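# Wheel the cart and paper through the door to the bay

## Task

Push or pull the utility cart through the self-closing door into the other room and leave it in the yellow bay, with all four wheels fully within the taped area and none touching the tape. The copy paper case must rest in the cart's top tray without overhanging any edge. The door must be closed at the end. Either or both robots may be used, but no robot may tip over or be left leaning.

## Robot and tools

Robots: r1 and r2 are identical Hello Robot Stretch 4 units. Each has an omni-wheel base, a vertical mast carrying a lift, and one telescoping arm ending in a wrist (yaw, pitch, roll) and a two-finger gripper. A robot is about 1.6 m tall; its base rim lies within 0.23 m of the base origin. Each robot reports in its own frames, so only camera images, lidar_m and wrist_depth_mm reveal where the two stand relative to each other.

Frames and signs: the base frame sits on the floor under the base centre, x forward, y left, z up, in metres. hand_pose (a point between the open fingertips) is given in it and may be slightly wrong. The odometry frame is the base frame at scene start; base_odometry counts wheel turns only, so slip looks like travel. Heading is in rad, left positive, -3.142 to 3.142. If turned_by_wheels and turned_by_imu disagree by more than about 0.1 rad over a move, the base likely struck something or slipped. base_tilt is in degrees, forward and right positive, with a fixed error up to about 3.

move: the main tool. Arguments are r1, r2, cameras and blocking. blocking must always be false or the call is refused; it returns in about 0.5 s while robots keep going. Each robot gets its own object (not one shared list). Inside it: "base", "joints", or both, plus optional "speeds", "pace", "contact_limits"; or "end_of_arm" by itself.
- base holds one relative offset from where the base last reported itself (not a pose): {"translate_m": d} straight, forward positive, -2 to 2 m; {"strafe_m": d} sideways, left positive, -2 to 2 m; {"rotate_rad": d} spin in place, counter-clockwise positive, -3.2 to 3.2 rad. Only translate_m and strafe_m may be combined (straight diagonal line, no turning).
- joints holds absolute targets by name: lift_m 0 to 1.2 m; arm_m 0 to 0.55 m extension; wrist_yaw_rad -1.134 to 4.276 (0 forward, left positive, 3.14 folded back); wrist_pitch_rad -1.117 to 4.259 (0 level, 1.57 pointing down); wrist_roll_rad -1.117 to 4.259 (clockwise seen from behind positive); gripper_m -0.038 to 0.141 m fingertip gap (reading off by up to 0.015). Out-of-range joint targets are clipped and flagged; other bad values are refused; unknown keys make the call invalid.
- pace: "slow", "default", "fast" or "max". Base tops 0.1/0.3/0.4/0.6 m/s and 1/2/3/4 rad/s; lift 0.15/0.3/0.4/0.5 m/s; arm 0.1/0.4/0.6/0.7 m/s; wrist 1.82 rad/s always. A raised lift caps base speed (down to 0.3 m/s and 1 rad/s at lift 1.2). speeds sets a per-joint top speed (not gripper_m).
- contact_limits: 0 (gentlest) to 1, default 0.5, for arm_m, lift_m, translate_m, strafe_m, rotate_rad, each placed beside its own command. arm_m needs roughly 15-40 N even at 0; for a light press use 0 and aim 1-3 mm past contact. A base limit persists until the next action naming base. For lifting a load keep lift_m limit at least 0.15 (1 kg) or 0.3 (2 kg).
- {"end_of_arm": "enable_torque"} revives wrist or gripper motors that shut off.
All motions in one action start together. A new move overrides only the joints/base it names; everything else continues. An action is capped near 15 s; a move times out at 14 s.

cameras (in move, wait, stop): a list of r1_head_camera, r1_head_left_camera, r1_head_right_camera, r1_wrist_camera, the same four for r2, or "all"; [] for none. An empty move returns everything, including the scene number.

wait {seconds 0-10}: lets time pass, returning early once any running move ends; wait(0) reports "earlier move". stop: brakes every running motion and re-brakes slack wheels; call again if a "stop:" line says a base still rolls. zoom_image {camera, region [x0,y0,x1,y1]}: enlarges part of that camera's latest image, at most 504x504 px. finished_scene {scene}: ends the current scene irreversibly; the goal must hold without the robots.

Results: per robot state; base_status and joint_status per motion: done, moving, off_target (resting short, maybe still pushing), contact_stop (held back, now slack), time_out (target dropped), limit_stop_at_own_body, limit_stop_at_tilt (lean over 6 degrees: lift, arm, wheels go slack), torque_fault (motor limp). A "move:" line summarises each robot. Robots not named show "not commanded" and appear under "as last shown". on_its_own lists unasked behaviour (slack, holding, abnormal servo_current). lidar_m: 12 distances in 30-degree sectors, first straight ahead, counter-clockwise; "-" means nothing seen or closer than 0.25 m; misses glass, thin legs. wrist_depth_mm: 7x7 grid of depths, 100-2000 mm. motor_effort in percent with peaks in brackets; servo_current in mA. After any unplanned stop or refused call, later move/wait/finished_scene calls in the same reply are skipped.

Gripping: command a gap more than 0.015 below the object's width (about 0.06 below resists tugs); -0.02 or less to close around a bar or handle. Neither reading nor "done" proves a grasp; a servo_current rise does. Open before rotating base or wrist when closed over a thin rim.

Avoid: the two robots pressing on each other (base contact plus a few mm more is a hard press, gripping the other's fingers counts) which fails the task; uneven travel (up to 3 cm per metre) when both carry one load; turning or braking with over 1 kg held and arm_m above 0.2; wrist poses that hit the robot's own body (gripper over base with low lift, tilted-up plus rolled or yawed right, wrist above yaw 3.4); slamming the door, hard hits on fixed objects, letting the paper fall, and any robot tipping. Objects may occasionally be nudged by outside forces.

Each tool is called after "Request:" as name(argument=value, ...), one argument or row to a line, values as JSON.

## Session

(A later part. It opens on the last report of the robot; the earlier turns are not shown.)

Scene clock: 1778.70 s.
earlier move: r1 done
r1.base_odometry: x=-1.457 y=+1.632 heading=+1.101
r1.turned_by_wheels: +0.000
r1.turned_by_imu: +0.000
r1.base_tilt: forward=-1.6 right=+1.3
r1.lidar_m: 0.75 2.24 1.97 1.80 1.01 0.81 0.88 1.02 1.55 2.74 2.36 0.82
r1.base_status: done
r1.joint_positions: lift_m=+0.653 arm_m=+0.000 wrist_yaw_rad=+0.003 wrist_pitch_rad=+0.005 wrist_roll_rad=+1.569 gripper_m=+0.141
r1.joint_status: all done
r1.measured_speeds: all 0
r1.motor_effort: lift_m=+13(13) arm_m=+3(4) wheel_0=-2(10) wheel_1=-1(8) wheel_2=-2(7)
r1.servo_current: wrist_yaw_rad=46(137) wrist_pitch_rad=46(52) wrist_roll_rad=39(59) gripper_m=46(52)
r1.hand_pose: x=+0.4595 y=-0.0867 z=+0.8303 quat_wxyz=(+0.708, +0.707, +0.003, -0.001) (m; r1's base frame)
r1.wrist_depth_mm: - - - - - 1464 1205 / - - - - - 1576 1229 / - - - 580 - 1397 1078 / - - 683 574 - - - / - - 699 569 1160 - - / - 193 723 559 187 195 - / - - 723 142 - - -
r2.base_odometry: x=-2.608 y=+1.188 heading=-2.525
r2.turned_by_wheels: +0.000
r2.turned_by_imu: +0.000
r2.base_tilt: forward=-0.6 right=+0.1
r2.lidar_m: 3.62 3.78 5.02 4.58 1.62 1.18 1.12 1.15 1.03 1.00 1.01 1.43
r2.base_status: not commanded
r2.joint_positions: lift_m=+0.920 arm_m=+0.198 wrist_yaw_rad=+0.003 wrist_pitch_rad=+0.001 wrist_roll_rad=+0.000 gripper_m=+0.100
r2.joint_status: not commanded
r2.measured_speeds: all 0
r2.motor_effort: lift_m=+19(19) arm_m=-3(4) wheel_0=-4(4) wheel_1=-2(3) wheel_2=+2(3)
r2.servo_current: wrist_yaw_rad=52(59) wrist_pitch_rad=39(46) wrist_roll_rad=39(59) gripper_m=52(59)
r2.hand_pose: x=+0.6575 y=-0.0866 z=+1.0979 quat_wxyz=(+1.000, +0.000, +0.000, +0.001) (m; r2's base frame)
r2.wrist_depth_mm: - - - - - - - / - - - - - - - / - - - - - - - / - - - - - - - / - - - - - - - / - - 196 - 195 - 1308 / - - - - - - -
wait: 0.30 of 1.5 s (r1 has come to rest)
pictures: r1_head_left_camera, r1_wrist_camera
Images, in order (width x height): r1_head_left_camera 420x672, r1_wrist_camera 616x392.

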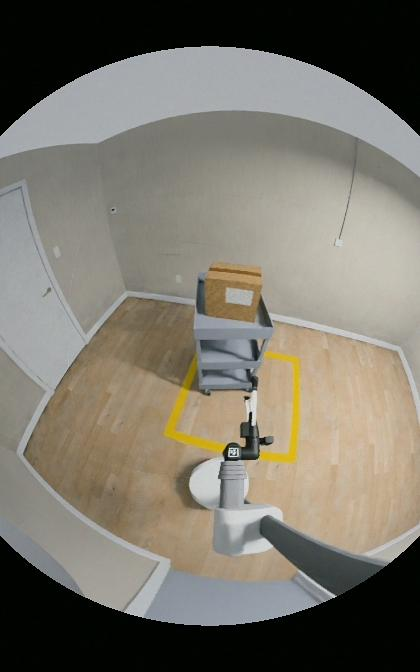

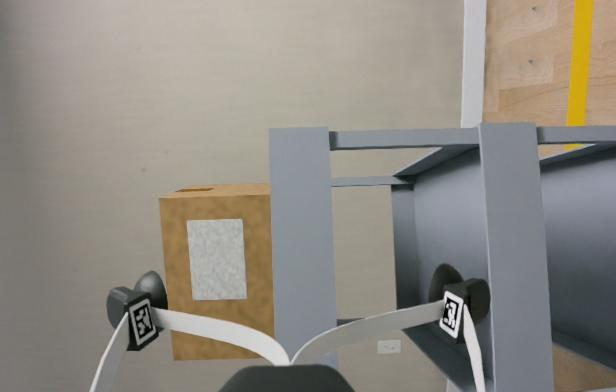

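Request:
move(
  blocking=false,
  r1={"base":{"strafe_m":0.05}},
)

Request:
wait(
  seconds=1.5,
)

Request:
move(
  blocking=false,
  r1={"joints":{"arm_m":0.36},"speeds":{"arm_m":0.2},"contact_limits":{"arm_m":0.1}},
)

Request:
wait(
  seconds=4,
)

Request:
move(
  blocking=false,
  r1={"joints":{"gripper_m":-0.02}},
)

Request:
wait(
  seconds=2.5,
  cameras=["r1_head_left_camera","r1_wrist_camera"],
)

Request:
move(
  blocking=false,
  r1={"base":{"translate_m":-0.15},"pace":"slow","contact_limits":{"translate_m":0.8}},
)

Request:
wait(
  seconds=3,
  cameras=["r1_head_left_camera","r1_head_right_camera"],
)

Request:
zoom_image(
  camera="r1_head_left_camera",
  region=[130, 250, 330, 470],
)

Scene clock: 1787.63 s.
move: r1 moving
r1.base_odometry: x=-1.488 y=+1.647 heading=+1.100
r1.turned_by_wheels: +0.000
r1.turned_by_imu: +0.000
r1.base_tilt: forward=-1.5 right=+1.2
r1.lidar_m: 0.75 2.25 1.92 1.80 0.95 0.81 0.87 1.00 1.55 2.76 2.35 0.84
r1.base_status: strafe_m moving
r1.joint_positions: lift_m=+0.653 arm_m=+0.000 wrist_yaw_rad=+0.002 wrist_pitch_rad=+0.005 wrist_roll_rad=+1.569 gripper_m=+0.141
r1.joint_status: not commanded
r1.measured_speeds: translate_m=+0.000 strafe_m=+0.106 rotate_rad=-0.003 lift_m=+0.000 arm_m=+0.000 wrist_yaw_rad=+0.000 wrist_pitch_rad=+0.000 wrist_roll_rad=+0.000
r1.motor_effort: lift_m=+13(13) arm_m=+3(3) wheel_0=-2(12) wheel_1=+2(10) wheel_2=+0(2)
r1.servo_current: wrist_yaw_rad=52(65) wrist_pitch_rad=39(52) wrist_roll_rad=52(59) gripper_m=46(52)
r1.hand_pose: x=+0.4595 y=-0.0867 z=+0.8303 quat_wxyz=(+0.708, +0.707, +0.002, -0.001) (m; r1's base frame)
r1.wrist_depth_mm: - - - - - 1430 1205 / - - - - - 1576 1229 / - - - 574 - - - / - - 699 574 - - - / - - 715 569 1138 - - / - 193 715 554 186 194 - / - - - 142 - - -
r2: as last shown
r2.base_tilt: forward=-0.7 right=+0.0
r2.lidar_m: 3.64 3.75 5.02 4.61 1.63 1.15 1.09 1.16 1.05 0.99 1.04 1.43
r2.motor_effort: lift_m=+19(19) arm_m=-3(4) wheel_0=-3(4) wheel_1=-3(3) wheel_2=+2(3)
r2.servo_current: wrist_yaw_rad=59(59) wrist_pitch_rad=39(46) wrist_roll_rad=46(52) gripper_m=46(59)
r2.wrist_depth_mm: - - - - - - - / - - - - - - - / - - - - - - - / - - - - - - - / - - - - - - - / - - 195 - 195 - 1336 / - - - - - - -
pictures: none

Scene clock: 1788.27 s.
earlier move: r1 done
r1.base_odometry: x=-1.502 y=+1.654 heading=+1.101
r1.turned_by_wheels: +0.000
r1.turned_by_imu: +0.000
r1.base_tilt: forward=-1.6 right=+1.3
r1.lidar_m: 0.77 2.26 1.90 1.74 0.95 0.78 0.87 1.02 1.54 2.76 2.35 0.81
r1.base_status: done
r1.joint_positions: lift_m=+0.653 arm_m=+0.000 wrist_yaw_rad=+0.002 wrist_pitch_rad=+0.005 wrist_roll_rad=+1.569 gripper_m=+0.141
r1.joint_status: not commanded
r1.measured_speeds: all 0
r1.motor_effort: lift_m=+13(13) arm_m=+3(3) wheel_0=-1(12) wheel_1=+1(10) wheel_2=+0(2)
r1.servo_current: wrist_yaw_rad=46(65) wrist_pitch_rad=52(52) wrist_roll_rad=26(59) gripper_m=39(52)
r1.hand_pose: x=+0.4595 y=-0.0867 z=+0.8303 quat_wxyz=(+0.708, +0.707, +0.002, -0.001) (m; r1's base frame)
r1.wrist_depth_mm: - - - - - 1464 1205 / - - - 564 - 591 1160 / - - 683 569 - - - / - - 691 564 - - - / - - 715 559 1138 - - / - 192 723 549 187 193 - / - 153 - 142 - 564 1138
r2.base_odometry: x=-2.608 y=+1.188 heading=-2.525
r2.turned_by_wheels: +0.000
r2.turned_by_imu: +0.000
r2.base_tilt: forward=-0.7 right=+0.1
r2.lidar_m: 3.62 3.76 5.02 4.61 1.63 1.15 1.10 1.13 1.04 0.98 1.04 1.40
r2.base_status: not commanded
r2.joint_positions: lift_m=+0.920 arm_m=+0.198 wrist_yaw_rad=+0.003 wrist_pitch_rad=+0.001 wrist_roll_rad=+0.000 gripper_m=+0.100
r2.joint_status: not commanded
r2.measured_speeds: all 0
r2.motor_effort: lift_m=+19(19) arm_m=-3(4) wheel_0=-3(4) wheel_1=-2(3) wheel_2=+2(3)
r2.servo_current: wrist_yaw_rad=46(59) wrist_pitch_rad=39(46) wrist_roll_rad=39(59) gripper_m=52(59)
r2.hand_pose: x=+0.6575 y=-0.0866 z=+1.0979 quat_wxyz=(+1.000, +0.000, +0.000, +0.001) (m; r2's base frame)
r2.wrist_depth_mm: - - - - - - - / - - - - - - - / - - - - - - - / - - - - - - - / - - - - - - - / - - 195 - 195 - 1336 / - - - - - - -
wait: 0.63 of 1.5 s (r1 has come to rest)
pictures: none

Scene clock: 1788.77 s.
move: r1 moving
r1.base_odometry: x=-1.502 y=+1.654 heading=+1.101
r1.turned_by_wheels: +0.000
r1.turned_by_imu: +0.000
r1.base_tilt: forward=-1.6 right=+1.3
r1.lidar_m: 0.76 2.27 1.92 1.74 0.94 0.79 0.88 1.01 1.55 2.78 2.37 0.81
r1.base_status: not commanded
r1.joint_positions: lift_m=+0.653 arm_m=+0.051 wrist_yaw_rad=+0.002 wrist_pitch_rad=+0.005 wrist_roll_rad=+1.569 gripper_m=+0.141
r1.joint_status: arm_m moving
r1.measured_speeds: translate_m=+0.000 strafe_m=+0.000 rotate_rad=+0.000 lift_m=+0.000 arm_m=+0.195 wrist_yaw_rad=+0.000 wrist_pitch_rad=+0.000 wrist_roll_rad=+0.000
r1.motor_effort: lift_m=+13(13) arm_m=+6(8) wheel_0=-2(2) wheel_1=+0(1) wheel_2=+0(0)
r1.servo_current: wrist_yaw_rad=72(72) wrist_pitch_rad=46(52) wrist_roll_rad=59(65) gripper_m=46(52)
r1.contact_limits: arm_m 0.1
r1.hand_pose: x=+0.5102 y=-0.0867 z=+0.8303 quat_wxyz=(+0.708, +0.707, +0.002, -0.001) (m; r1's base frame)
r1.wrist_depth_mm: - - - - - 1499 1182 / - - - 539 549 559 1138 / - - - 530 - - - / - 640 647 521 1118 - - / - 654 661 517 - - - / - 193 661 508 182 195 - / - - - 142 - - -
r2: as last shown
r2.lidar_m: 3.63 3.77 5.02 4.57 1.64 1.17 1.11 1.15 1.05 0.98 1.02 1.41
r2.motor_effort: lift_m=+19(19) arm_m=-4(4) wheel_0=-3(4) wheel_1=-3(3) wheel_2=+3(3)
r2.servo_current: wrist_yaw_rad=46(59) wrist_pitch_rad=46(46) wrist_roll_rad=46(59) gripper_m=52(59)
r2.wrist_depth_mm: - - - - - - - / - - - - - - - / - - - - - - - / - - - - - - - / - - - - - - - / - - 196 - 195 - 1336 / - - - - - - -
pictures: none

Scene clock: 1790.87 s.
earlier move: r1 done
r1.base_odometry: x=-1.502 y=+1.654 heading=+1.101
r1.turned_by_wheels: +0.000
r1.turned_by_imu: +0.000
r1.base_tilt: forward=-1.6 right=+1.3
r1.lidar_m: 0.76 2.27 1.94 1.74 0.96 0.81 0.86 1.01 1.56 2.79 2.38 0.82
r1.base_status: not commanded
r1.joint_positions: lift_m=+0.653 arm_m=+0.360 wrist_yaw_rad=+0.002 wrist_pitch_rad=+0.005 wrist_roll_rad=+1.569 gripper_m=+0.141
r1.joint_status: all done
r1.measured_speeds: all 0
r1.motor_effort: lift_m=+13(13) arm_m=+4(8) wheel_0=-2(2) wheel_1=+0(1) wheel_2=+0(0)
r1.servo_current: wrist_yaw_rad=46(72) wrist_pitch_rad=39(52) wrist_roll_rad=72(72) gripper_m=46(52)
r1.contact_limits: arm_m 0.1
r1.hand_pose: x=+0.8194 y=-0.0867 z=+0.8303 quat_wxyz=(+0.708, +0.707, +0.002, -0.001) (m; r1's base frame)
r1.wrist_depth_mm: - - 208 209 - - 1160 / - - 207 207 208 - - / 325 329 206 206 208 - - / 334 336 205 205 206 778 - / 342 343 204 204 205 788 - / 351 210 202 202 203 195 - / 359 359 357 151 - - -
r2.base_odometry: x=-2.608 y=+1.188 heading=-2.525
r2.turned_by_wheels: +0.000
r2.turned_by_imu: +0.000
r2.base_tilt: forward=-0.7 right=+0.0
r2.lidar_m: 3.62 3.75 5.02 4.62 1.62 1.14 1.11 1.17 1.04 0.98 1.04 1.42
r2.base_status: not commanded
r2.joint_positions: lift_m=+0.920 arm_m=+0.198 wrist_yaw_rad=+0.003 wrist_pitch_rad=+0.001 wrist_roll_rad=+0.000 gripper_m=+0.100
r2.joint_status: not commanded
r2.measured_speeds: all 0
r2.motor_effort: lift_m=+19(19) arm_m=-4(4) wheel_0=-4(4) wheel_1=-2(3) wheel_2=+2(3)
r2.servo_current: wrist_yaw_rad=39(65) wrist_pitch_rad=33(46) wrist_roll_rad=33(59) gripper_m=52(59)
r2.hand_pose: x=+0.6575 y=-0.0866 z=+1.0979 quat_wxyz=(+1.000, +0.000, +0.000, +0.001) (m; r2's base frame)
r2.wrist_depth_mm: - - - - - - - / - - - - - - - / - - - - - - - / - - - - - - - / - - - - - - - / - - 195 - 195 - 1336 / - - - - - - -
wait: 2.10 of 4 s (r1 has come to rest)
pictures: none

Scene clock: 1791.37 s.
move: r1 moving
r1.base_odometry: x=-1.502 y=+1.654 heading=+1.101
r1.turned_by_wheels: +0.000
r1.turned_by_imu: +0.000
r1.base_tilt: forward=-1.6 right=+1.2
r1.lidar_m: 0.77 2.24 1.93 1.75 0.95 0.80 0.87 1.01 1.51 2.79 2.32 0.82
r1.base_status: not commanded
r1.joint_positions: lift_m=+0.653 arm_m=+0.360 wrist_yaw_rad=+0.002 wrist_pitch_rad=+0.005 wrist_roll_rad=+1.569 gripper_m=+0.130
r1.joint_status: gripper_m moving
r1.measured_speeds: all 0
r1.motor_effort: lift_m=+13(13) arm_m=+4(4) wheel_0=-2(2) wheel_1=+0(1) wheel_2=+0(0)
r1.servo_current: wrist_yaw_rad=52(65) wrist_pitch_rad=39(46) wrist_roll_rad=46(52) gripper_m=85(85)
r1.contact_limits: arm_m 0.1
r1.hand_pose: x=+0.8194 y=-0.0867 z=+0.8303 quat_wxyz=(+0.708, +0.707, +0.002, -0.001) (m; r1's base frame)
r1.wrist_depth_mm: - - 207 208 - - 1160 / - - 207 207 209 - - / 327 327 206 206 207 - - / 332 334 206 205 206 768 - / 342 340 204 204 205 798 - / 353 211 202 203 203 196 - / 359 359 362 150 202 - -
r2: as last shown
r2.lidar_m: 3.63 3.78 5.05 4.60 1.63 1.15 1.11 1.14 1.05 0.98 1.06 1.42
r2.servo_current: wrist_yaw_rad=39(59) wrist_pitch_rad=46(46) wrist_roll_rad=46(52) gripper_m=46(59)
r2.wrist_depth_mm: - - - - - - - / - - - - - - - / - - - - - - - / - - - - - - - / - - - - - - - / - - 195 - 195 - 1366 / - - - - - - -
pictures: none

Scene clock: 1793.33 s.
earlier move: r1 done
r1.base_odometry: x=-1.502 y=+1.654 heading=+1.101
r1.turned_by_wheels: +0.000
r1.turned_by_imu: +0.000
r1.base_tilt: forward=-1.6 right=+1.2
r1.lidar_m: 0.75 2.24 1.94 1.75 0.95 0.79 0.86 1.00 1.54 2.80 2.34 0.81
r1.base_status: not commanded
r1.joint_positions: lift_m=+0.653 arm_m=+0.360 wrist_yaw_rad=+0.002 wrist_pitch_rad=+0.007 wrist_roll_rad=+1.569 gripper_m=-0.018
r1.joint_status: all done
r1.measured_speeds: all 0
r1.motor_effort: lift_m=+16(16) arm_m=-4(4) wheel_0=-1(2) wheel_1=+0(1) wheel_2=+1(1)
r1.servo_current: wrist_yaw_rad=39(65) wrist_pitch_rad=46(59) wrist_roll_rad=52(59) gripper_m=130(332)
r1.contact_limits: arm_m 0.1
r1.hand_pose: x=+0.8195 y=-0.0867 z=+0.8293 quat_wxyz=(+0.708, +0.707, +0.003, -0.002) (m; r1's base frame)
r1.wrist_depth_mm: - - 193 193 194 - 1138 / - - 190 192 - - - / 309 312 190 192 192 - - / 314 319 189 190 191 - - / 324 325 188 189 190 - - / 332 330 187 188 189 166 - / 338 167 187 187 146 147 -
r2.base_odometry: x=-2.608 y=+1.188 heading=-2.525
r2.turned_by_wheels: +0.000
r2.turned_by_imu: +0.000
r2.base_tilt: forward=-0.7 right=+0.1
r2.lidar_m: 3.64 3.76 5.02 4.60 1.63 1.17 1.11 1.15 1.04 0.99 1.04 1.41
r2.base_status: not commanded
r2.joint_positions: lift_m=+0.920 arm_m=+0.198 wrist_yaw_rad=+0.003 wrist_pitch_rad=+0.001 wrist_roll_rad=+0.000 gripper_m=+0.100
r2.joint_status: not commanded
r2.measured_speeds: all 0
r2.motor_effort: lift_m=+19(19) arm_m=-3(4) wheel_0=-3(4) wheel_1=-2(3) wheel_2=+2(3)
r2.servo_current: wrist_yaw_rad=52(59) wrist_pitch_rad=39(46) wrist_roll_rad=46(59) gripper_m=52(59)
r2.hand_pose: x=+0.6575 y=-0.0866 z=+1.0979 quat_wxyz=(+1.000, +0.000, +0.000, +0.001) (m; r2's base frame)
r2.wrist_depth_mm: - - - - - - - / - - - - - - - / - - - - - - - / - - - - - - - / - - - - - - - / - - 195 - 195 - 1281 / - - - - - - -
wait: 1.97 of 2.5 s (r1 has come to rest)
pictures: r1_head_left_camera, r1_wrist_camera
Images, in order (width x height): r1_head_left_camera 420x672, r1_wrist_camera 616x392.

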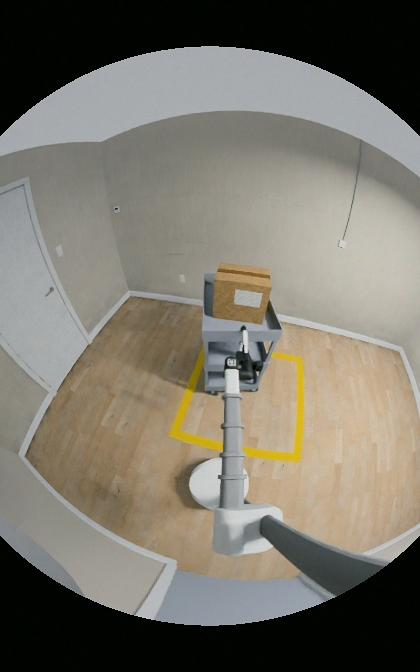

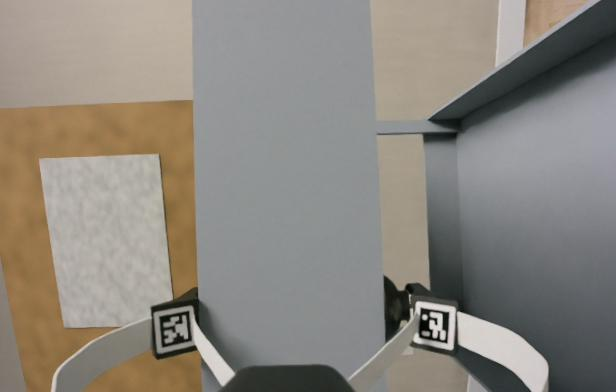

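Scene clock: 1793.83 s.
move: r1 moving
r1.base_odometry: x=-1.507 y=+1.643 heading=+1.100
r1.turned_by_wheels: +0.000
r1.turned_by_imu: +0.000
r1.base_tilt: forward=-1.5 right=+1.3
r1.lidar_m: 0.75 2.25 1.93 1.74 0.96 0.78 0.86 0.99 1.55 2.79 2.37 0.82
r1.base_status: translate_m moving
r1.joint_positions: lift_m=+0.653 arm_m=+0.360 wrist_yaw_rad=+0.002 wrist_pitch_rad=+0.007 wrist_roll_rad=+1.569 gripper_m=-0.018
r1.joint_status: not commanded
r1.measured_speeds: translate_m=-0.048 strafe_m=+0.000 rotate_rad=-0.001 lift_m=+0.000 arm_m=+0.000 wrist_yaw_rad=+0.000 wrist_pitch_rad=+0.000 wrist_roll_rad=+0.000
r1.motor_effort: lift_m=+16(16) arm_m=-4(4) wheel_0=-7(9) wheel_1=-6(7) wheel_2=+11(11)
r1.servo_current: wrist_yaw_rad=65(65) wrist_pitch_rad=52(52) wrist_roll_rad=39(65) gripper_m=124(137)
r1.contact_limits: arm_m 0.1; translate_m 0.8
r1.hand_pose: x=+0.8195 y=-0.0867 z=+0.8293 quat_wxyz=(+0.708, +0.707, +0.003, -0.002) (m; r1's base frame)
r1.wrist_depth_mm: - - 191 193 195 - 1205 / - - 190 192 - - - / 309 312 190 191 191 - - / 317 319 190 190 191 - - / 324 325 187 190 190 - - / 330 332 187 188 189 166 - / 338 169 187 187 146 146 -
r2: as last shown
r2.lidar_m: 3.62 3.78 5.04 4.58 1.62 1.14 1.10 1.14 1.05 0.99 1.03 1.40
r2.motor_effort: lift_m=+19(19) arm_m=-3(4) wheel_0=-3(4) wheel_1=-3(3) wheel_2=+2(3)
r2.servo_current: wrist_yaw_rad=46(59) wrist_pitch_rad=39(46) wrist_roll_rad=52(59) gripper_m=52(59)
r2.wrist_depth_mm: - - - - - - - / - - - - - - - / - - - - - - - / - - - - - - - / - - - - - - - / - - 195 - 195 - 1336 / - - - - - - -
pictures: none

Scene clock: 1796.10 s.
earlier move: r1 done
r1.base_odometry: x=-1.570 y=+1.521 heading=+1.102
r1.turned_by_wheels: +0.001
r1.turned_by_imu: +0.002
r1.base_tilt: forward=-1.5 right=+1.2
r1.lidar_m: 0.72 2.39 1.96 1.44 0.79 0.65 0.74 0.87 1.28 2.76 2.50 0.81
r1.base_status: done
r1.joint_positions: lift_m=+0.653 arm_m=+0.360 wrist_yaw_rad=+0.006 wrist_pitch_rad=+0.007 wrist_roll_rad=+1.569 gripper_m=-0.018
r1.joint_status: not commanded
r1.measured_speeds: all 0
r1.motor_effort: lift_m=+16(16) arm_m=-4(4) wheel_0=+3(9) wheel_1=-1(8) wheel_2=+12(15)
r1.servo_current: wrist_yaw_rad=59(78) wrist_pitch_rad=59(59) wrist_roll_rad=46(72) gripper_m=117(137)
r1.contact_limits: arm_m 0.1; translate_m 0.8
r1.hand_pose: x=+0.8198 y=-0.0857 z=+0.8293 quat_wxyz=(+0.708, +0.707, +0.005, +0.000) (m; r1's base frame)
r1.wrist_depth_mm: - - 194 195 196 1366 1118 / - - 192 194 - - - / 309 310 190 193 193 - - / 315 319 190 191 191 - - / 322 325 188 189 190 - - / 332 332 186 188 189 167 - / 334 166 186 187 146 147 -
r2.base_odometry: x=-2.608 y=+1.188 heading=-2.525
r2.turned_by_wheels: +0.000
r2.turned_by_imu: +0.000
r2.base_tilt: forward=-0.7 right=+0.0
r2.lidar_m: 3.63 3.75 5.00 4.61 1.63 1.18 1.09 1.17 1.05 0.99 1.02 1.42
r2.base_status: not commanded
r2.joint_positions: lift_m=+0.920 arm_m=+0.198 wrist_yaw_rad=+0.003 wrist_pitch_rad=+0.001 wrist_roll_rad=+0.000 gripper_m=+0.100
r2.joint_status: not commanded
r2.measured_speeds: all 0
r2.motor_effort: lift_m=+19(19) arm_m=-4(4) wheel_0=-4(4) wheel_1=-2(3) wheel_2=+2(3)
r2.servo_current: wrist_yaw_rad=46(59) wrist_pitch_rad=46(46) wrist_roll_rad=46(59) gripper_m=46(59)
r2.hand_pose: x=+0.6575 y=-0.0866 z=+1.0979 quat_wxyz=(+1.000, +0.000, +0.000, +0.001) (m; r2's base frame)
r2.wrist_depth_mm: - - - - - - - / - - - - - - - / - - - - - - - / - - - - - - - / - - - - - - - / - - 195 - 195 - 1336 / - - - - - - -
wait: 2.27 of 3 s (r1 has come to rest)
pictures: r1_head_left_camera, r1_head_right_camera
Images, in order (width x height): r1_head_left_camera 420x672, r1_head_right_camera 420x672.

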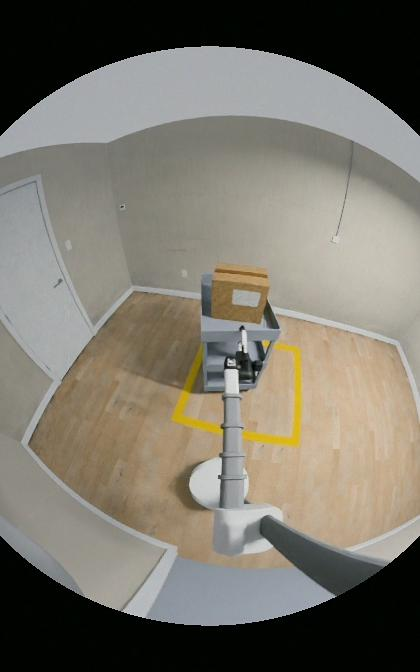

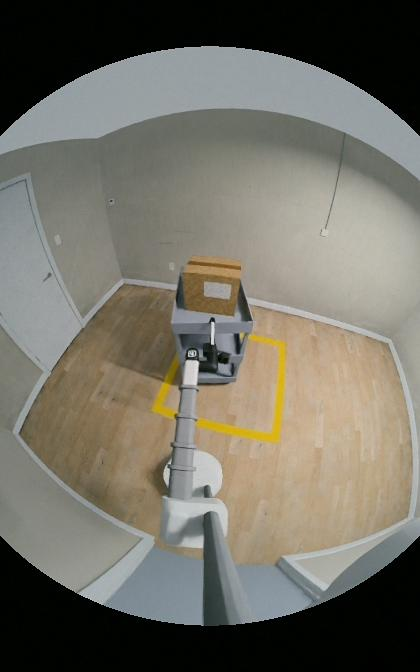

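Scaled by 2.291 from the camera's 420x672 image, which has a finer 600x960 frame.

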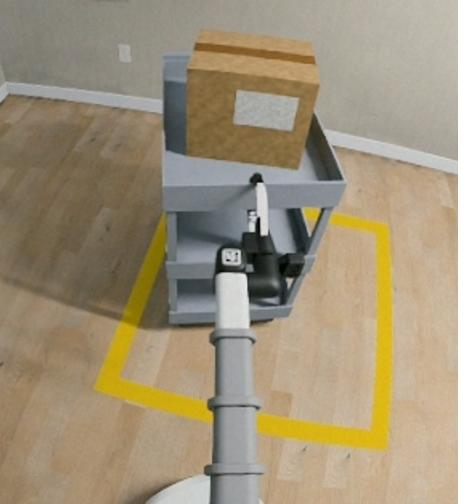

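Request:
move(
  blocking=false,
  r1={"base":{"translate_m":-0.1,"strafe_m":-0.16},"pace":"slow","contact_limits":{"strafe_m":0.8}},
)

Request:
wait(
  seconds=4,
  cameras=["r1_head_left_camera","r1_head_right_camera"],
)

Request:
zoom_image(
  camera="r1_head_left_camera",
  region=[130, 250, 330, 470],
)

Scene clock: 1802.40 s.
move: r1 moving
r1.base_odometry: x=-1.563 y=+1.510 heading=+1.104
r1.turned_by_wheels: +0.002
r1.turned_by_imu: +0.002
r1.base_tilt: forward=-1.5 right=+1.3
r1.lidar_m: 0.73 2.36 1.98 1.43 0.75 0.67 0.70 0.85 1.27 2.74 2.54 0.80
r1.base_status: translate_m moving; strafe_m moving
r1.joint_positions: lift_m=+0.653 arm_m=+0.360 wrist_yaw_rad=+0.008 wrist_pitch_rad=+0.007 wrist_roll_rad=+1.569 gripper_m=-0.018
r1.joint_status: not commanded
r1.measured_speeds: translate_m=-0.026 strafe_m=-0.041 rotate_rad=-0.003 lift_m=+0.000 arm_m=+0.000 wrist_yaw_rad=+0.000 wrist_pitch_rad=+0.000 wrist_roll_rad=+0.000
r1.motor_effort: lift_m=+16(16) arm_m=-4(4) wheel_0=+16(16) wheel_1=-4(6) wheel_2=+16(17)
r1.servo_current: wrist_yaw_rad=59(65) wrist_pitch_rad=52(59) wrist_roll_rad=52(59) gripper_m=124(124)
r1.contact_limits: arm_m 0.1; strafe_m 0.8
r1.hand_pose: x=+0.8200 y=-0.0852 z=+0.8293 quat_wxyz=(+0.708, +0.707, +0.005, +0.000) (m; r1's base frame)
r1.wrist_depth_mm: - - 195 196 196 1430 1118 / - - 193 195 - - - / 309 310 192 193 193 - - / 317 319 190 191 191 - - / 322 325 189 190 190 - - / 330 332 186 188 189 167 - / 336 166 186 187 160 147 -
r2: as last shown
r2.base_tilt: forward=-0.6 right=+0.1
r2.lidar_m: 3.61 3.77 5.00 4.60 1.63 1.16 1.10 1.17 1.03 0.97 1.05 1.41
r2.motor_effort: lift_m=+19(19) arm_m=-3(4) wheel_0=-3(4) wheel_1=-2(3) wheel_2=+2(3)
r2.servo_current: wrist_yaw_rad=46(52) wrist_pitch_rad=46(46) wrist_roll_rad=46(52) gripper_m=52(59)
pictures: none

Scene clock: 1805.07 s.
earlier move: r1 done
r1.base_odometry: x=-1.472 y=+1.360 heading=+1.103
r1.turned_by_wheels: -0.001
r1.turned_by_imu: +0.000
r1.base_tilt: forward=-1.6 right=+1.3
r1.lidar_m: 0.71 2.50 2.14 1.31 0.70 0.66 0.67 0.78 1.12 2.57 2.58 0.83
r1.base_status: done
r1.joint_positions: lift_m=+0.653 arm_m=+0.360 wrist_yaw_rad=+0.008 wrist_pitch_rad=+0.007 wrist_roll_rad=+1.570 gripper_m=-0.018
r1.joint_status: not commanded
r1.measured_speeds: all 0
r1.motor_effort: lift_m=+16(16) arm_m=+4(4) wheel_0=+8(18) wheel_1=+1(6) wheel_2=+5(17)
r1.servo_current: wrist_yaw_rad=59(78) wrist_pitch_rad=52(59) wrist_roll_rad=52(59) gripper_m=104(124)
r1.contact_limits: arm_m 0.1; strafe_m 0.8
r1.hand_pose: x=+0.8199 y=-0.0852 z=+0.8293 quat_wxyz=(+0.707, +0.707, +0.005, +0.000) (m; r1's base frame)
r1.wrist_depth_mm: - - 230 232 - 1397 1205 / - - 219 221 - 1499 - / - 334 211 212 - - - / 329 330 205 204 205 - - / 325 327 196 195 - - - / 324 325 187 189 187 168 - / 322 166 180 183 170 154 -
r2.base_odometry: x=-2.608 y=+1.188 heading=-2.525
r2.turned_by_wheels: +0.000
r2.turned_by_imu: +0.000
r2.base_tilt: forward=-0.7 right=+0.1
r2.lidar_m: 3.64 3.75 5.03 4.59 1.64 1.18 1.08 1.16 1.05 1.00 1.03 1.40
r2.base_status: not commanded
r2.joint_positions: lift_m=+0.920 arm_m=+0.198 wrist_yaw_rad=+0.003 wrist_pitch_rad=+0.001 wrist_roll_rad=+0.000 gripper_m=+0.100
r2.joint_status: not commanded
r2.measured_speeds: all 0
r2.motor_effort: lift_m=+19(19) arm_m=-4(4) wheel_0=-4(4) wheel_1=-2(3) wheel_2=+2(3)
r2.servo_current: wrist_yaw_rad=52(65) wrist_pitch_rad=39(46) wrist_roll_rad=39(65) gripper_m=46(59)
r2.hand_pose: x=+0.6575 y=-0.0866 z=+1.0979 quat_wxyz=(+1.000, +0.000, +0.000, +0.001) (m; r2's base frame)
r2.wrist_depth_mm: - - - - - - - / - - - - - - - / - - - - - - - / - - - - - - - / - - - - - - - / - - 195 - 195 - 1336 / - - - - - - -
wait: 2.67 of 4 s (r1 has come to rest)
pictures: r1_head_left_camera, r1_head_right_camera
Images, in order (width x height): r1_head_left_camera 420x672, r1_head_right_camera 420x672.

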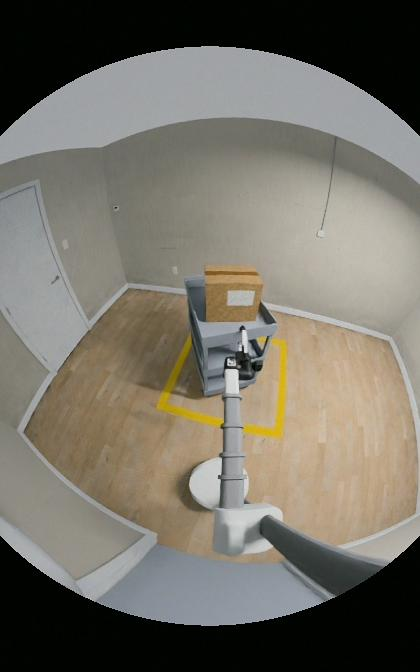

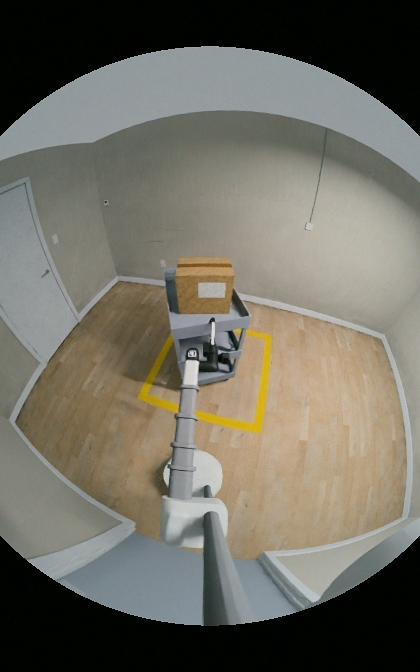

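Scaled by 2.291 from the camera's 420x672 image, which has a finer 600x960 frame.

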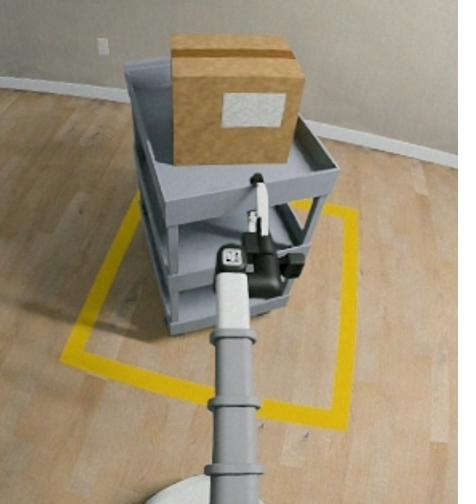

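Request:
move(
  blocking=false,
  r1={"base":{"translate_m":-0.09},"pace":"slow","contact_limits":{"translate_m":0.8}},
)

Request:
wait(
  seconds=2.5,
)

Request:
move(
  blocking=false,
  r1={"joints":{"gripper_m":0.141}},
)

Request:
wait(
  seconds=2,
)

Request:
move(
  blocking=false,
  r1={"joints":{"arm_m":0.0}},
)

Request:
wait(
  seconds=2.5,
)

Request:
move(
  blocking=false,
  r1={"base":{"strafe_m":1.1},"joints":{"wrist_yaw_rad":3.0,"lift_m":0.75}},
)

Request:
wait(
  seconds=2,
)

Request:
wait(
  seconds=4,
  cameras=["r1_head_left_camera","r1_head_right_camera"],
)

Request:
zoom_image(
  camera="r1_head_right_camera",
  region=[180, 250, 400, 470],
)

Scene clock: 1817.40 s.
move: r1 moving
r1.base_odometry: x=-1.477 y=+1.349 heading=+1.102
r1.turned_by_wheels: +0.000
r1.turned_by_imu: -0.001
r1.base_tilt: forward=-1.5 right=+1.3
r1.lidar_m: 0.71 2.44 2.15 1.27 0.69 0.65 0.65 0.76 1.15 2.58 2.58 0.84
r1.base_status: translate_m moving
r1.joint_positions: lift_m=+0.653 arm_m=+0.360 wrist_yaw_rad=+0.008 wrist_pitch_rad=+0.007 wrist_roll_rad=+1.570 gripper_m=-0.018
r1.joint_status: not commanded
r1.measured_speeds: translate_m=-0.050 strafe_m=+0.000 rotate_rad=-0.009 lift_m=+0.000 arm_m=+0.000 wrist_yaw_rad=+0.000 wrist_pitch_rad=+0.000 wrist_roll_rad=+0.001
r1.motor_effort: lift_m=+16(16) arm_m=-4(4) wheel_0=-7(7) wheel_1=-6(6) wheel_2=+10(14)
r1.servo_current: wrist_yaw_rad=65(65) wrist_pitch_rad=39(59) wrist_roll_rad=52(59) gripper_m=104(111)
r1.contact_limits: arm_m 0.1; translate_m 0.8
r1.hand_pose: x=+0.8200 y=-0.0852 z=+0.8293 quat_wxyz=(+0.707, +0.707, +0.005, +0.000) (m; r1's base frame)
r1.wrist_depth_mm: - - 232 233 - 1430 1138 / - - 221 222 - 1499 - / - 332 213 213 - - - / 330 332 205 204 205 - - / 327 332 198 196 - - - / 325 327 187 189 186 166 - / 322 168 181 183 169 153 -
r2: as last shown
r2.lidar_m: 3.63 3.77 5.01 4.62 1.59 1.15 1.11 1.16 1.03 0.99 1.03 1.40
r2.motor_effort: lift_m=+19(19) arm_m=-3(4) wheel_0=-4(4) wheel_1=-3(3) wheel_2=+2(3)
r2.servo_current: wrist_yaw_rad=46(59) wrist_pitch_rad=39(46) wrist_roll_rad=52(65) gripper_m=52(52)
r2.wrist_depth_mm: - - - - - - - / - - - - - - - / - - - - - - - / - - - - - - - / - - - - - - - / - - 195 - 196 - 1336 / - - - - - - -
pictures: none

Scene clock: 1819.07 s.
earlier move: r1 done
r1.base_odometry: x=-1.512 y=+1.279 heading=+1.102
r1.turned_by_wheels: -0.001
r1.turned_by_imu: -0.001
r1.base_tilt: forward=-1.6 right=+1.2
r1.lidar_m: 0.71 2.56 2.16 1.12 0.59 0.57 0.59 0.68 0.97 2.56 2.71 0.85
r1.base_status: done
r1.joint_positions: lift_m=+0.653 arm_m=+0.360 wrist_yaw_rad=+0.001 wrist_pitch_rad=+0.007 wrist_roll_rad=+1.570 gripper_m=-0.018
r1.joint_status: not commanded
r1.measured_speeds: all 0
r1.motor_effort: lift_m=+16(16) arm_m=-4(4) wheel_0=-8(12) wheel_1=-6(9) wheel_2=-1(14)
r1.servo_current: wrist_yaw_rad=52(65) wrist_pitch_rad=46(59) wrist_roll_rad=46(65) gripper_m=104(111)
r1.contact_limits: arm_m 0.1; translate_m 0.8
r1.hand_pose: x=+0.8193 y=-0.0873 z=+0.8293 quat_wxyz=(+0.707, +0.707, +0.003, -0.002) (m; r1's base frame)
r1.wrist_depth_mm: - - 236 237 267 1430 1138 / - - 223 225 - 1499 1182 / - 336 215 215 - 1537 - / 332 334 206 206 206 - - / 325 329 198 196 - - - / 320 325 186 189 186 166 - / 319 166 182 182 170 154 -
r2.base_odometry: x=-2.608 y=+1.188 heading=-2.525
r2.turned_by_wheels: +0.000
r2.turned_by_imu: +0.000
r2.base_tilt: forward=-0.7 right=+0.0
r2.lidar_m: 3.63 3.78 5.03 4.60 1.63 1.17 1.11 1.15 1.06 0.98 1.01 1.42
r2.base_status: not commanded
r2.joint_positions: lift_m=+0.920 arm_m=+0.198 wrist_yaw_rad=+0.003 wrist_pitch_rad=+0.001 wrist_roll_rad=+0.000 gripper_m=+0.100
r2.joint_status: not commanded
r2.measured_speeds: all 0
r2.motor_effort: lift_m=+19(19) arm_m=-4(4) wheel_0=-3(4) wheel_1=-2(3) wheel_2=+2(3)
r2.servo_current: wrist_yaw_rad=39(65) wrist_pitch_rad=39(46) wrist_roll_rad=46(65) gripper_m=59(59)
r2.hand_pose: x=+0.6575 y=-0.0866 z=+1.0979 quat_wxyz=(+1.000, +0.000, +0.000, +0.001) (m; r2's base frame)
r2.wrist_depth_mm: - - - - - - - / - - - - - - - / - - - - - - - / - - - - - - - / - - - - - - - / - - 196 - 195 - 1308 / - - - - - - -
wait: 1.67 of 2.5 s (r1 has come to rest)
pictures: none

Scene clock: 1819.57 s.
move: r1 moving
r1.base_odometry: x=-1.513 y=+1.279 heading=+1.102
r1.turned_by_wheels: +0.000
r1.turned_by_imu: +0.000
r1.base_tilt: forward=-1.6 right=+1.3
r1.lidar_m: 0.70 2.58 2.17 1.10 0.60 0.59 0.58 0.68 0.98 2.56 2.72 0.82
r1.base_status: not commanded
r1.joint_positions: lift_m=+0.653 arm_m=+0.360 wrist_yaw_rad=-0.002 wrist_pitch_rad=+0.007 wrist_roll_rad=+1.570 gripper_m=+0.005
r1.joint_status: gripper_m moving
r1.measured_speeds: translate_m=+0.000 strafe_m=+0.000 rotate_rad=+0.001 lift_m=+0.000 arm_m=+0.000 wrist_yaw_rad=+0.000 wrist_pitch_rad=+0.000 wrist_roll_rad=+0.000
r1.motor_effort: lift_m=+16(16) arm_m=-1(4) wheel_0=-7(9) wheel_1=-4(6) wheel_2=-3(3)
r1.servo_current: wrist_yaw_rad=26(72) wrist_pitch_rad=52(59) wrist_roll_rad=33(65) gripper_m=46(91)
r1.contact_limits: arm_m 0.1; translate_m 0.8
r1.hand_pose: x=+0.8191 y=-0.0880 z=+0.8293 quat_wxyz=(+0.707, +0.707, +0.002, -0.003) (m; r1's base frame)
r1.wrist_depth_mm: - - 241 243 268 1366 1118 / - - 229 229 - 1499 1205 / - - 220 220 - 1499 - / 336 340 210 209 210 - - / 332 334 202 201 - - - / 327 327 191 192 191 167 - / 322 166 183 185 151 152 -
r2: as last shown
r2.base_tilt: forward=-0.7 right=+0.1
r2.lidar_m: 3.62 3.74 5.00 4.60 1.62 1.18 1.11 1.16 1.03 0.98 1.02 1.40
r2.motor_effort: lift_m=+19(19) arm_m=-4(4) wheel_0=-4(4) wheel_1=-3(3) wheel_2=+2(3)
r2.servo_current: wrist_yaw_rad=65(65) wrist_pitch_rad=39(46) wrist_roll_rad=26(59) gripper_m=52(52)
r2.wrist_depth_mm: - - - - - - - / - - - - - - - / - - - - - - - / - - - - - - - / - - - - - - - / - - 196 - 196 - 1336 / - - - - - - -
pictures: none

Scene clock: 1821.53 s.
earlier move: r1 done
r1.base_odometry: x=-1.513 y=+1.279 heading=+1.102
r1.turned_by_wheels: +0.000
r1.turned_by_imu: +0.000
r1.base_tilt: forward=-1.6 right=+1.3
r1.lidar_m: 0.73 2.60 2.16 1.13 0.60 0.58 0.58 0.66 0.98 2.56 2.71 0.85
r1.base_status: not commanded
r1.joint_positions: lift_m=+0.653 arm_m=+0.360 wrist_yaw_rad=-0.002 wrist_pitch_rad=+0.007 wrist_roll_rad=+1.570 gripper_m=+0.141
r1.joint_status: all done
r1.measured_speeds: all 0
r1.motor_effort: lift_m=+16(16) arm_m=+4(4) wheel_0=-2(9) wheel_1=-3(6) wheel_2=-3(4)
r1.servo_current: wrist_yaw_rad=46(72) wrist_pitch_rad=52(59) wrist_roll_rad=52(72) gripper_m=39(98)
r1.contact_limits: arm_m 0.1; translate_m 0.8
r1.hand_pose: x=+0.8191 y=-0.0880 z=+0.8294 quat_wxyz=(+0.707, +0.707, +0.002, -0.003) (m; r1's base frame)
r1.wrist_depth_mm: - - 256 257 279 293 1078 / - - 244 246 - 1464 1182 / - - 236 234 - - - / 351 355 353 224 224 - - / 347 347 217 213 215 - - / 342 211 207 206 191 195 - / 340 336 342 151 - - -
r2.base_odometry: x=-2.608 y=+1.188 heading=-2.525
r2.turned_by_wheels: +0.000
r2.turned_by_imu: +0.000
r2.base_tilt: forward=-0.7 right=+0.1
r2.lidar_m: 3.63 3.79 5.02 4.65 1.63 1.18 1.09 1.15 1.05 0.97 1.03 1.42
r2.base_status: not commanded
r2.joint_positions: lift_m=+0.920 arm_m=+0.198 wrist_yaw_rad=+0.003 wrist_pitch_rad=+0.001 wrist_roll_rad=+0.000 gripper_m=+0.100
r2.joint_status: not commanded
r2.measured_speeds: all 0
r2.motor_effort: lift_m=+19(19) arm_m=-3(4) wheel_0=-4(4) wheel_1=-3(3) wheel_2=+3(3)
r2.servo_current: wrist_yaw_rad=52(65) wrist_pitch_rad=39(52) wrist_roll_rad=46(59) gripper_m=52(59)
r2.hand_pose: x=+0.6575 y=-0.0866 z=+1.0979 quat_wxyz=(+1.000, +0.000, +0.000, +0.001) (m; r2's base frame)
r2.wrist_depth_mm: - - - - - - - / - - - - - - - / - - - - - - - / - - - - - - - / - - - - - - - / - - 195 - 195 - 1336 / - - - - - - -
wait: 1.97 of 2 s (r1 has come to rest)
pictures: none

Scene clock: 1822.03 s.
move: r1 moving
r1.base_odometry: x=-1.513 y=+1.279 heading=+1.102
r1.turned_by_wheels: +0.000
r1.turned_by_imu: +0.000
r1.base_tilt: forward=-1.6 right=+1.3
r1.lidar_m: 0.71 2.59 2.18 1.12 0.60 0.57 0.58 0.65 0.97 2.56 2.73 0.85
r1.base_status: not commanded
r1.joint_positions: lift_m=+0.653 arm_m=+0.309 wrist_yaw_rad=-0.002 wrist_pitch_rad=+0.007 wrist_roll_rad=+1.570 gripper_m=+0.141
r1.joint_status: arm_m moving
r1.measured_speeds: translate_m=+0.000 strafe_m=+0.000 rotate_rad=+0.000 lift_m=+0.000 arm_m=-0.195 wrist_yaw_rad=+0.000 wrist_pitch_rad=+0.000 wrist_roll_rad=+0.000
r1.motor_effort: lift_m=+16(16) arm_m=-3(6) wheel_0=-2(3) wheel_1=-2(3) wheel_2=-3(3)
r1.servo_current: wrist_yaw_rad=52(65) wrist_pitch_rad=46(52) wrist_roll_rad=39(52) gripper_m=46(46)
r1.contact_limits: translate_m 0.8
r1.hand_pose: x=+0.7684 y=-0.0880 z=+0.8295 quat_wxyz=(+0.707, +0.707, +0.002, -0.003) (m; r1's base frame)
r1.wrist_depth_mm: - - 293 294 312 327 329 / - - 281 281 - 1537 - / - 394 273 270 - - - / 392 392 394 258 - - - / 384 382 389 250 - 842 - / 382 209 243 241 190 194 - / 382 382 382 149 - - -
r2: as last shown
r2.lidar_m: 3.63 3.76 5.01 4.59 1.61 1.15 1.11 1.16 1.05 0.97 1.02 1.40
r2.motor_effort: lift_m=+19(19) arm_m=-4(4) wheel_0=-4(4) wheel_1=-2(3) wheel_2=+3(3)
r2.servo_current: wrist_yaw_rad=46(52) wrist_pitch_rad=46(46) wrist_roll_rad=39(52) gripper_m=46(59)
pictures: none

Scene clock: 1823.70 s.
earlier move: r1 done
r1.base_odometry: x=-1.513 y=+1.279 heading=+1.102
r1.turned_by_wheels: +0.000
r1.turned_by_imu: +0.000
r1.base_tilt: forward=-1.6 right=+1.3
r1.lidar_m: 0.73 2.57 2.18 1.14 0.60 0.58 0.58 0.67 1.00 2.53 2.71 0.86
r1.base_status: not commanded
r1.joint_positions: lift_m=+0.653 arm_m=+0.000 wrist_yaw_rad=-0.002 wrist_pitch_rad=+0.006 wrist_roll_rad=+1.570 gripper_m=+0.141
r1.joint_status: all done
r1.measured_speeds: all 0
r1.motor_effort: lift_m=+16(16) arm_m=-4(7) wheel_0=-2(3) wheel_1=-2(3) wheel_2=-3(3)
r1.servo_current: wrist_yaw_rad=52(72) wrist_pitch_rad=52(59) wrist_roll_rad=39(65) gripper_m=46(52)
r1.contact_limits: translate_m 0.8
r1.hand_pose: x=+0.4592 y=-0.0880 z=+0.8295 quat_wxyz=(+0.707, +0.707, +0.002, -0.003) (m; r1's base frame)
r1.wrist_depth_mm: - - - - - 1756 1098 / - - - - - 1576 1182 / - - - 615 - - 1255 / - - 715 591 - - - / - - 707 559 - - - / - 209 691 535 1138 194 - / - - - 142 - - -
r2.base_odometry: x=-2.608 y=+1.188 heading=-2.525
r2.turned_by_wheels: +0.000
r2.turned_by_imu: +0.000
r2.base_tilt: forward=-0.7 right=+0.0
r2.lidar_m: 3.64 3.76 4.98 4.61 1.59 1.16 1.10 1.15 1.03 0.99 1.04 1.43
r2.base_status: not commanded
r2.joint_positions: lift_m=+0.920 arm_m=+0.198 wrist_yaw_rad=+0.003 wrist_pitch_rad=+0.001 wrist_roll_rad=+0.000 gripper_m=+0.100
r2.joint_status: not commanded
r2.measured_speeds: all 0
r2.motor_effort: lift_m=+19(19) arm_m=-3(4) wheel_0=-4(4) wheel_1=-2(3) wheel_2=+3(3)
r2.servo_current: wrist_yaw_rad=52(59) wrist_pitch_rad=39(46) wrist_roll_rad=52(59) gripper_m=52(59)
r2.hand_pose: x=+0.6575 y=-0.0866 z=+1.0979 quat_wxyz=(+1.000, +0.000, +0.000, +0.001) (m; r2's base frame)
r2.wrist_depth_mm: - - - - - - - / - - - - - - - / - - - - - - - / - - - - - - - / - - - - - - - / - - 196 - 195 - 1308 / - - - - - - -
wait: 1.67 of 2.5 s (r1 has come to rest)
pictures: none

Scene clock: 1824.20 s.
move: r1 moving
r1.base_odometry: x=-1.545 y=+1.296 heading=+1.102
r1.turned_by_wheels: +0.000
r1.turned_by_imu: +0.000
r1.base_tilt: forward=-1.6 right=+1.3
r1.lidar_m: 0.72 2.52 2.15 1.12 0.59 0.56 0.57 0.68 0.97 2.59 2.71 0.84
r1.base_status: strafe_m moving
r1.joint_positions: lift_m=+0.691 arm_m=+0.000 wrist_yaw_rad=+0.586 wrist_pitch_rad=+0.006 wrist_roll_rad=+1.570 gripper_m=+0.141
r1.joint_status: lift_m moving; wrist_yaw_rad moving
r1.measured_speeds: translate_m=+0.000 strafe_m=+0.141 rotate_rad=+0.001 lift_m=+0.146 arm_m=+0.000 wrist_yaw_rad=+1.815 wrist_pitch_rad=+0.000 wrist_roll_rad=+0.000
r1.motor_effort: lift_m=+27(28) arm_m=-4(4) wheel_0=-10(11) wheel_1=+6(10) wheel_2=+0(2)
r1.servo_current: wrist_yaw_rad=104(124) wrist_pitch_rad=46(59) wrist_roll_rad=46(59) gripper_m=46(46)
r1.hand_pose: x=+0.4596 y=+0.0867 z=+0.8669 quat_wxyz=(+0.678, +0.676, +0.206, +0.202) (m; r1's base frame)
r1.wrist_depth_mm: - 580 580 442 445 - - / - - 621 462 - - - / - - - - - 1756 1098 / - - - - - 1756 1255 / - - - - - 1661 1255 / - 211 - - - 196 1255 / - - - 149 - 1863 1255
r2: as last shown
r2.base_tilt: forward=-0.6 right=+0.0
r2.lidar_m: 3.65 3.78 5.02 4.58 1.61 1.18 1.10 1.16 1.05 0.98 1.04 1.41
r2.motor_effort: lift_m=+19(19) arm_m=-4(4) wheel_0=-4(4) wheel_1=-3(3) wheel_2=+2(3)
r2.servo_current: wrist_yaw_rad=46(59) wrist_pitch_rad=33(46) wrist_roll_rad=46(65) gripper_m=52(59)
r2.wrist_depth_mm: - - - - - - - / - - - - - - - / - - - - - - - / - - - - - - - / - - - - - - - / - - 195 - 195 - 1336 / - - - - - - -
pictures: none

Scene clock: 1826.20 s.
earlier move: r1 moving
r1.base_odometry: x=-2.044 y=+1.548 heading=+1.102
r1.turned_by_wheels: +0.000
r1.turned_by_imu: +0.003
r1.base_tilt: forward=-1.6 right=+1.3
r1.lidar_m: 1.30 1.90 1.59 0.84 0.45 0.36 0.37 0.42 0.91 3.14 1.19 0.85
r1.base_status: strafe_m moving
r1.joint_positions: lift_m=+0.750 arm_m=+0.000 wrist_yaw_rad=+2.997 wrist_pitch_rad=+0.006 wrist_roll_rad=+1.570 gripper_m=+0.141
r1.joint_status: all done
r1.measured_speeds: translate_m=+0.000 strafe_m=+0.300 rotate_rad=-0.001 lift_m=+0.000 arm_m=+0.000 wrist_yaw_rad=+0.000 wrist_pitch_rad=+0.000 wrist_roll_rad=+0.000
r1.motor_effort: lift_m=+24(28) arm_m=-4(4) wheel_0=-5(12) wheel_1=+4(10) wheel_2=+1(2)
r1.servo_current: wrist_yaw_rad=59(124) wrist_pitch_rad=46(59) wrist_roll_rad=52(72) gripper_m=46(46)
r1.hand_pose: x=-0.1019 y=+0.1280 z=+0.9259 quat_wxyz=(+0.053, +0.049, +0.705, +0.705) (m; r1's base frame)
r1.wrist_depth_mm: - - - - - - - / - - - - - - - / - - - - - - - / - - - - - - - / - - - - - - - / - 193 - - 183 195 - / - - - 143 - - -
r2.base_odometry: x=-2.608 y=+1.188 heading=-2.525
r2.turned_by_wheels: +0.000
r2.turned_by_imu: +0.000
r2.base_tilt: forward=-0.7 right=+0.1
r2.lidar_m: 3.65 3.78 5.03 4.63 1.63 1.17 1.09 1.17 1.04 0.99 1.02 1.42
r2.base_status: not commanded
r2.joint_positions: lift_m=+0.920 arm_m=+0.198 wrist_yaw_rad=+0.003 wrist_pitch_rad=+0.001 wrist_roll_rad=+0.000 gripper_m=+0.100
r2.joint_status: not commanded
r2.measured_speeds: all 0
r2.motor_effort: lift_m=+19(19) arm_m=-3(4) wheel_0=-4(4) wheel_1=-2(3) wheel_2=+3(3)
r2.servo_current: wrist_yaw_rad=52(59) wrist_pitch_rad=33(46) wrist_roll_rad=39(65) gripper_m=59(59)
r2.hand_pose: x=+0.6575 y=-0.0866 z=+1.0979 quat_wxyz=(+1.000, +0.000, +0.000, +0.001) (m; r2's base frame)
r2.wrist_depth_mm: - - - - - - - / - - - - - - - / - - - - - - - / - - - - - - - / - - - - - - - / - - 196 - 195 - 1336 / - - - - - - -
wait: 2.00 s; no rest
pictures: none

Scene clock: 1828.70 s.
earlier move: r1 done
r1.base_odometry: x=-2.494 y=+1.776 heading=+1.102
r1.turned_by_wheels: +0.000
r1.turned_by_imu: +0.003
r1.base_tilt: forward=-1.6 right=+1.2
r1.lidar_m: 2.40 1.28 1.12 0.56 0.31 0.25 0.25 0.30 0.54 3.63 1.21 1.29
r1.base_status: done
r1.joint_positions: lift_m=+0.750 arm_m=+0.000 wrist_yaw_rad=+2.997 wrist_pitch_rad=+0.006 wrist_roll_rad=+1.570 gripper_m=+0.141
r1.joint_status: all done
r1.measured_speeds: all 0
r1.motor_effort: lift_m=+24(28) arm_m=-4(4) wheel_0=+0(12) wheel_1=-1(10) wheel_2=+0(2)
r1.servo_current: wrist_yaw_rad=46(124) wrist_pitch_rad=52(59) wrist_roll_rad=26(72) gripper_m=46(52)
r1.hand_pose: x=-0.1019 y=+0.1280 z=+0.9259 quat_wxyz=(+0.053, +0.049, +0.705, +0.705) (m; r1's base frame)
r1.wrist_depth_mm: 351 353 357 362 359 362 364 / 359 359 364 364 366 368 368 / 362 364 366 368 370 373 375 / 366 373 373 375 375 375 377 / 370 375 375 377 379 382 384 / 375 197 379 384 384 204 389 / 384 382 387 143 387 392 397
r2.base_odometry: x=-2.608 y=+1.188 heading=-2.525
r2.turned_by_wheels: +0.000
r2.turned_by_imu: +0.000
r2.base_tilt: forward=-0.7 right=+0.1
r2.lidar_m: 3.64 3.78 5.02 4.58 1.62 1.17 1.11 1.16 1.04 0.99 1.04 1.43
r2.base_status: not commanded
r2.joint_positions: lift_m=+0.920 arm_m=+0.198 wrist_yaw_rad=+0.003 wrist_pitch_rad=+0.001 wrist_roll_rad=+0.000 gripper_m=+0.100
r2.joint_status: not commanded
r2.measured_speeds: all 0
r2.motor_effort: lift_m=+19(19) arm_m=-3(4) wheel_0=-4(4) wheel_1=-3(3) wheel_2=+3(3)
r2.servo_current: wrist_yaw_rad=46(59) wrist_pitch_rad=39(46) wrist_roll_rad=39(65) gripper_m=46(59)
r2.hand_pose: x=+0.6575 y=-0.0866 z=+1.0979 quat_wxyz=(+1.000, +0.000, +0.000, +0.001) (m; r2's base frame)
r2.wrist_depth_mm: - - - - - - - / - - - - - - - / - - - - - - - / - - - - - - - / - - - - - - - / - - 195 - 195 - 1308 / - - - - - - -
wait: 2.50 of 4 s (r1 has come to rest)
pictures: r1_head_left_camera, r1_head_right_camera
Images, in order (width x height): r1_head_left_camera 420x672, r1_head_right_camera 420x672.

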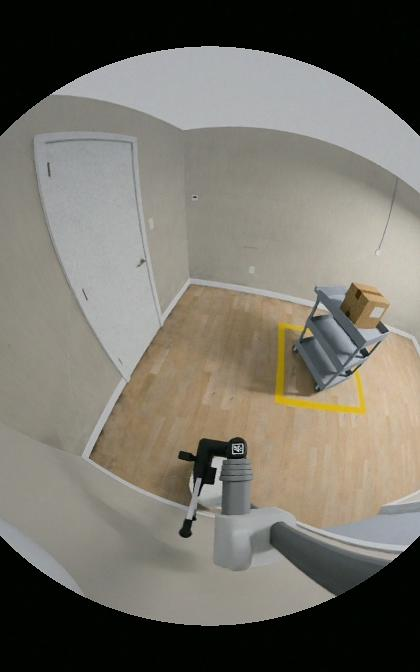

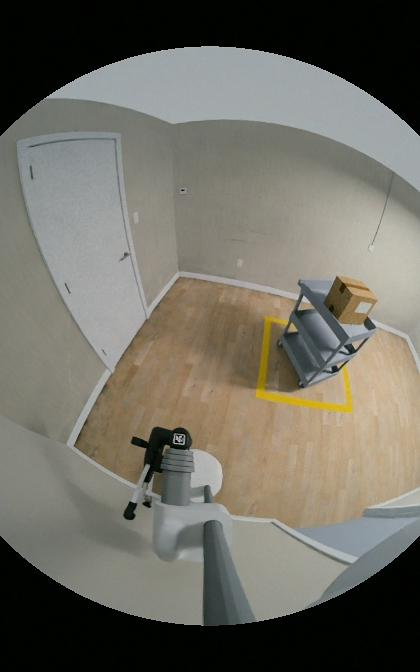

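Scaled by 2.291 from the camera's 420x672 image, which has a finer 600x960 frame.

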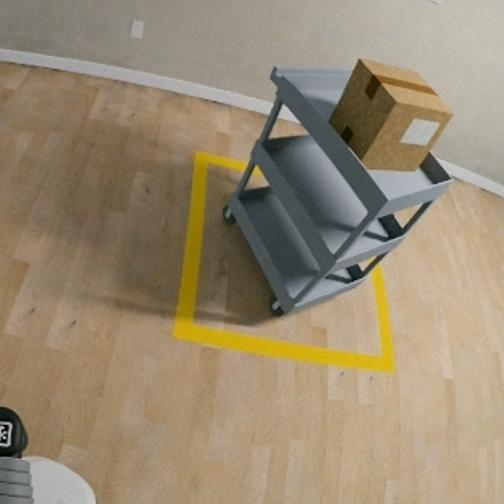

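Request:
finished_scene(
  scene=2,
)

The scene is finished: the task was done.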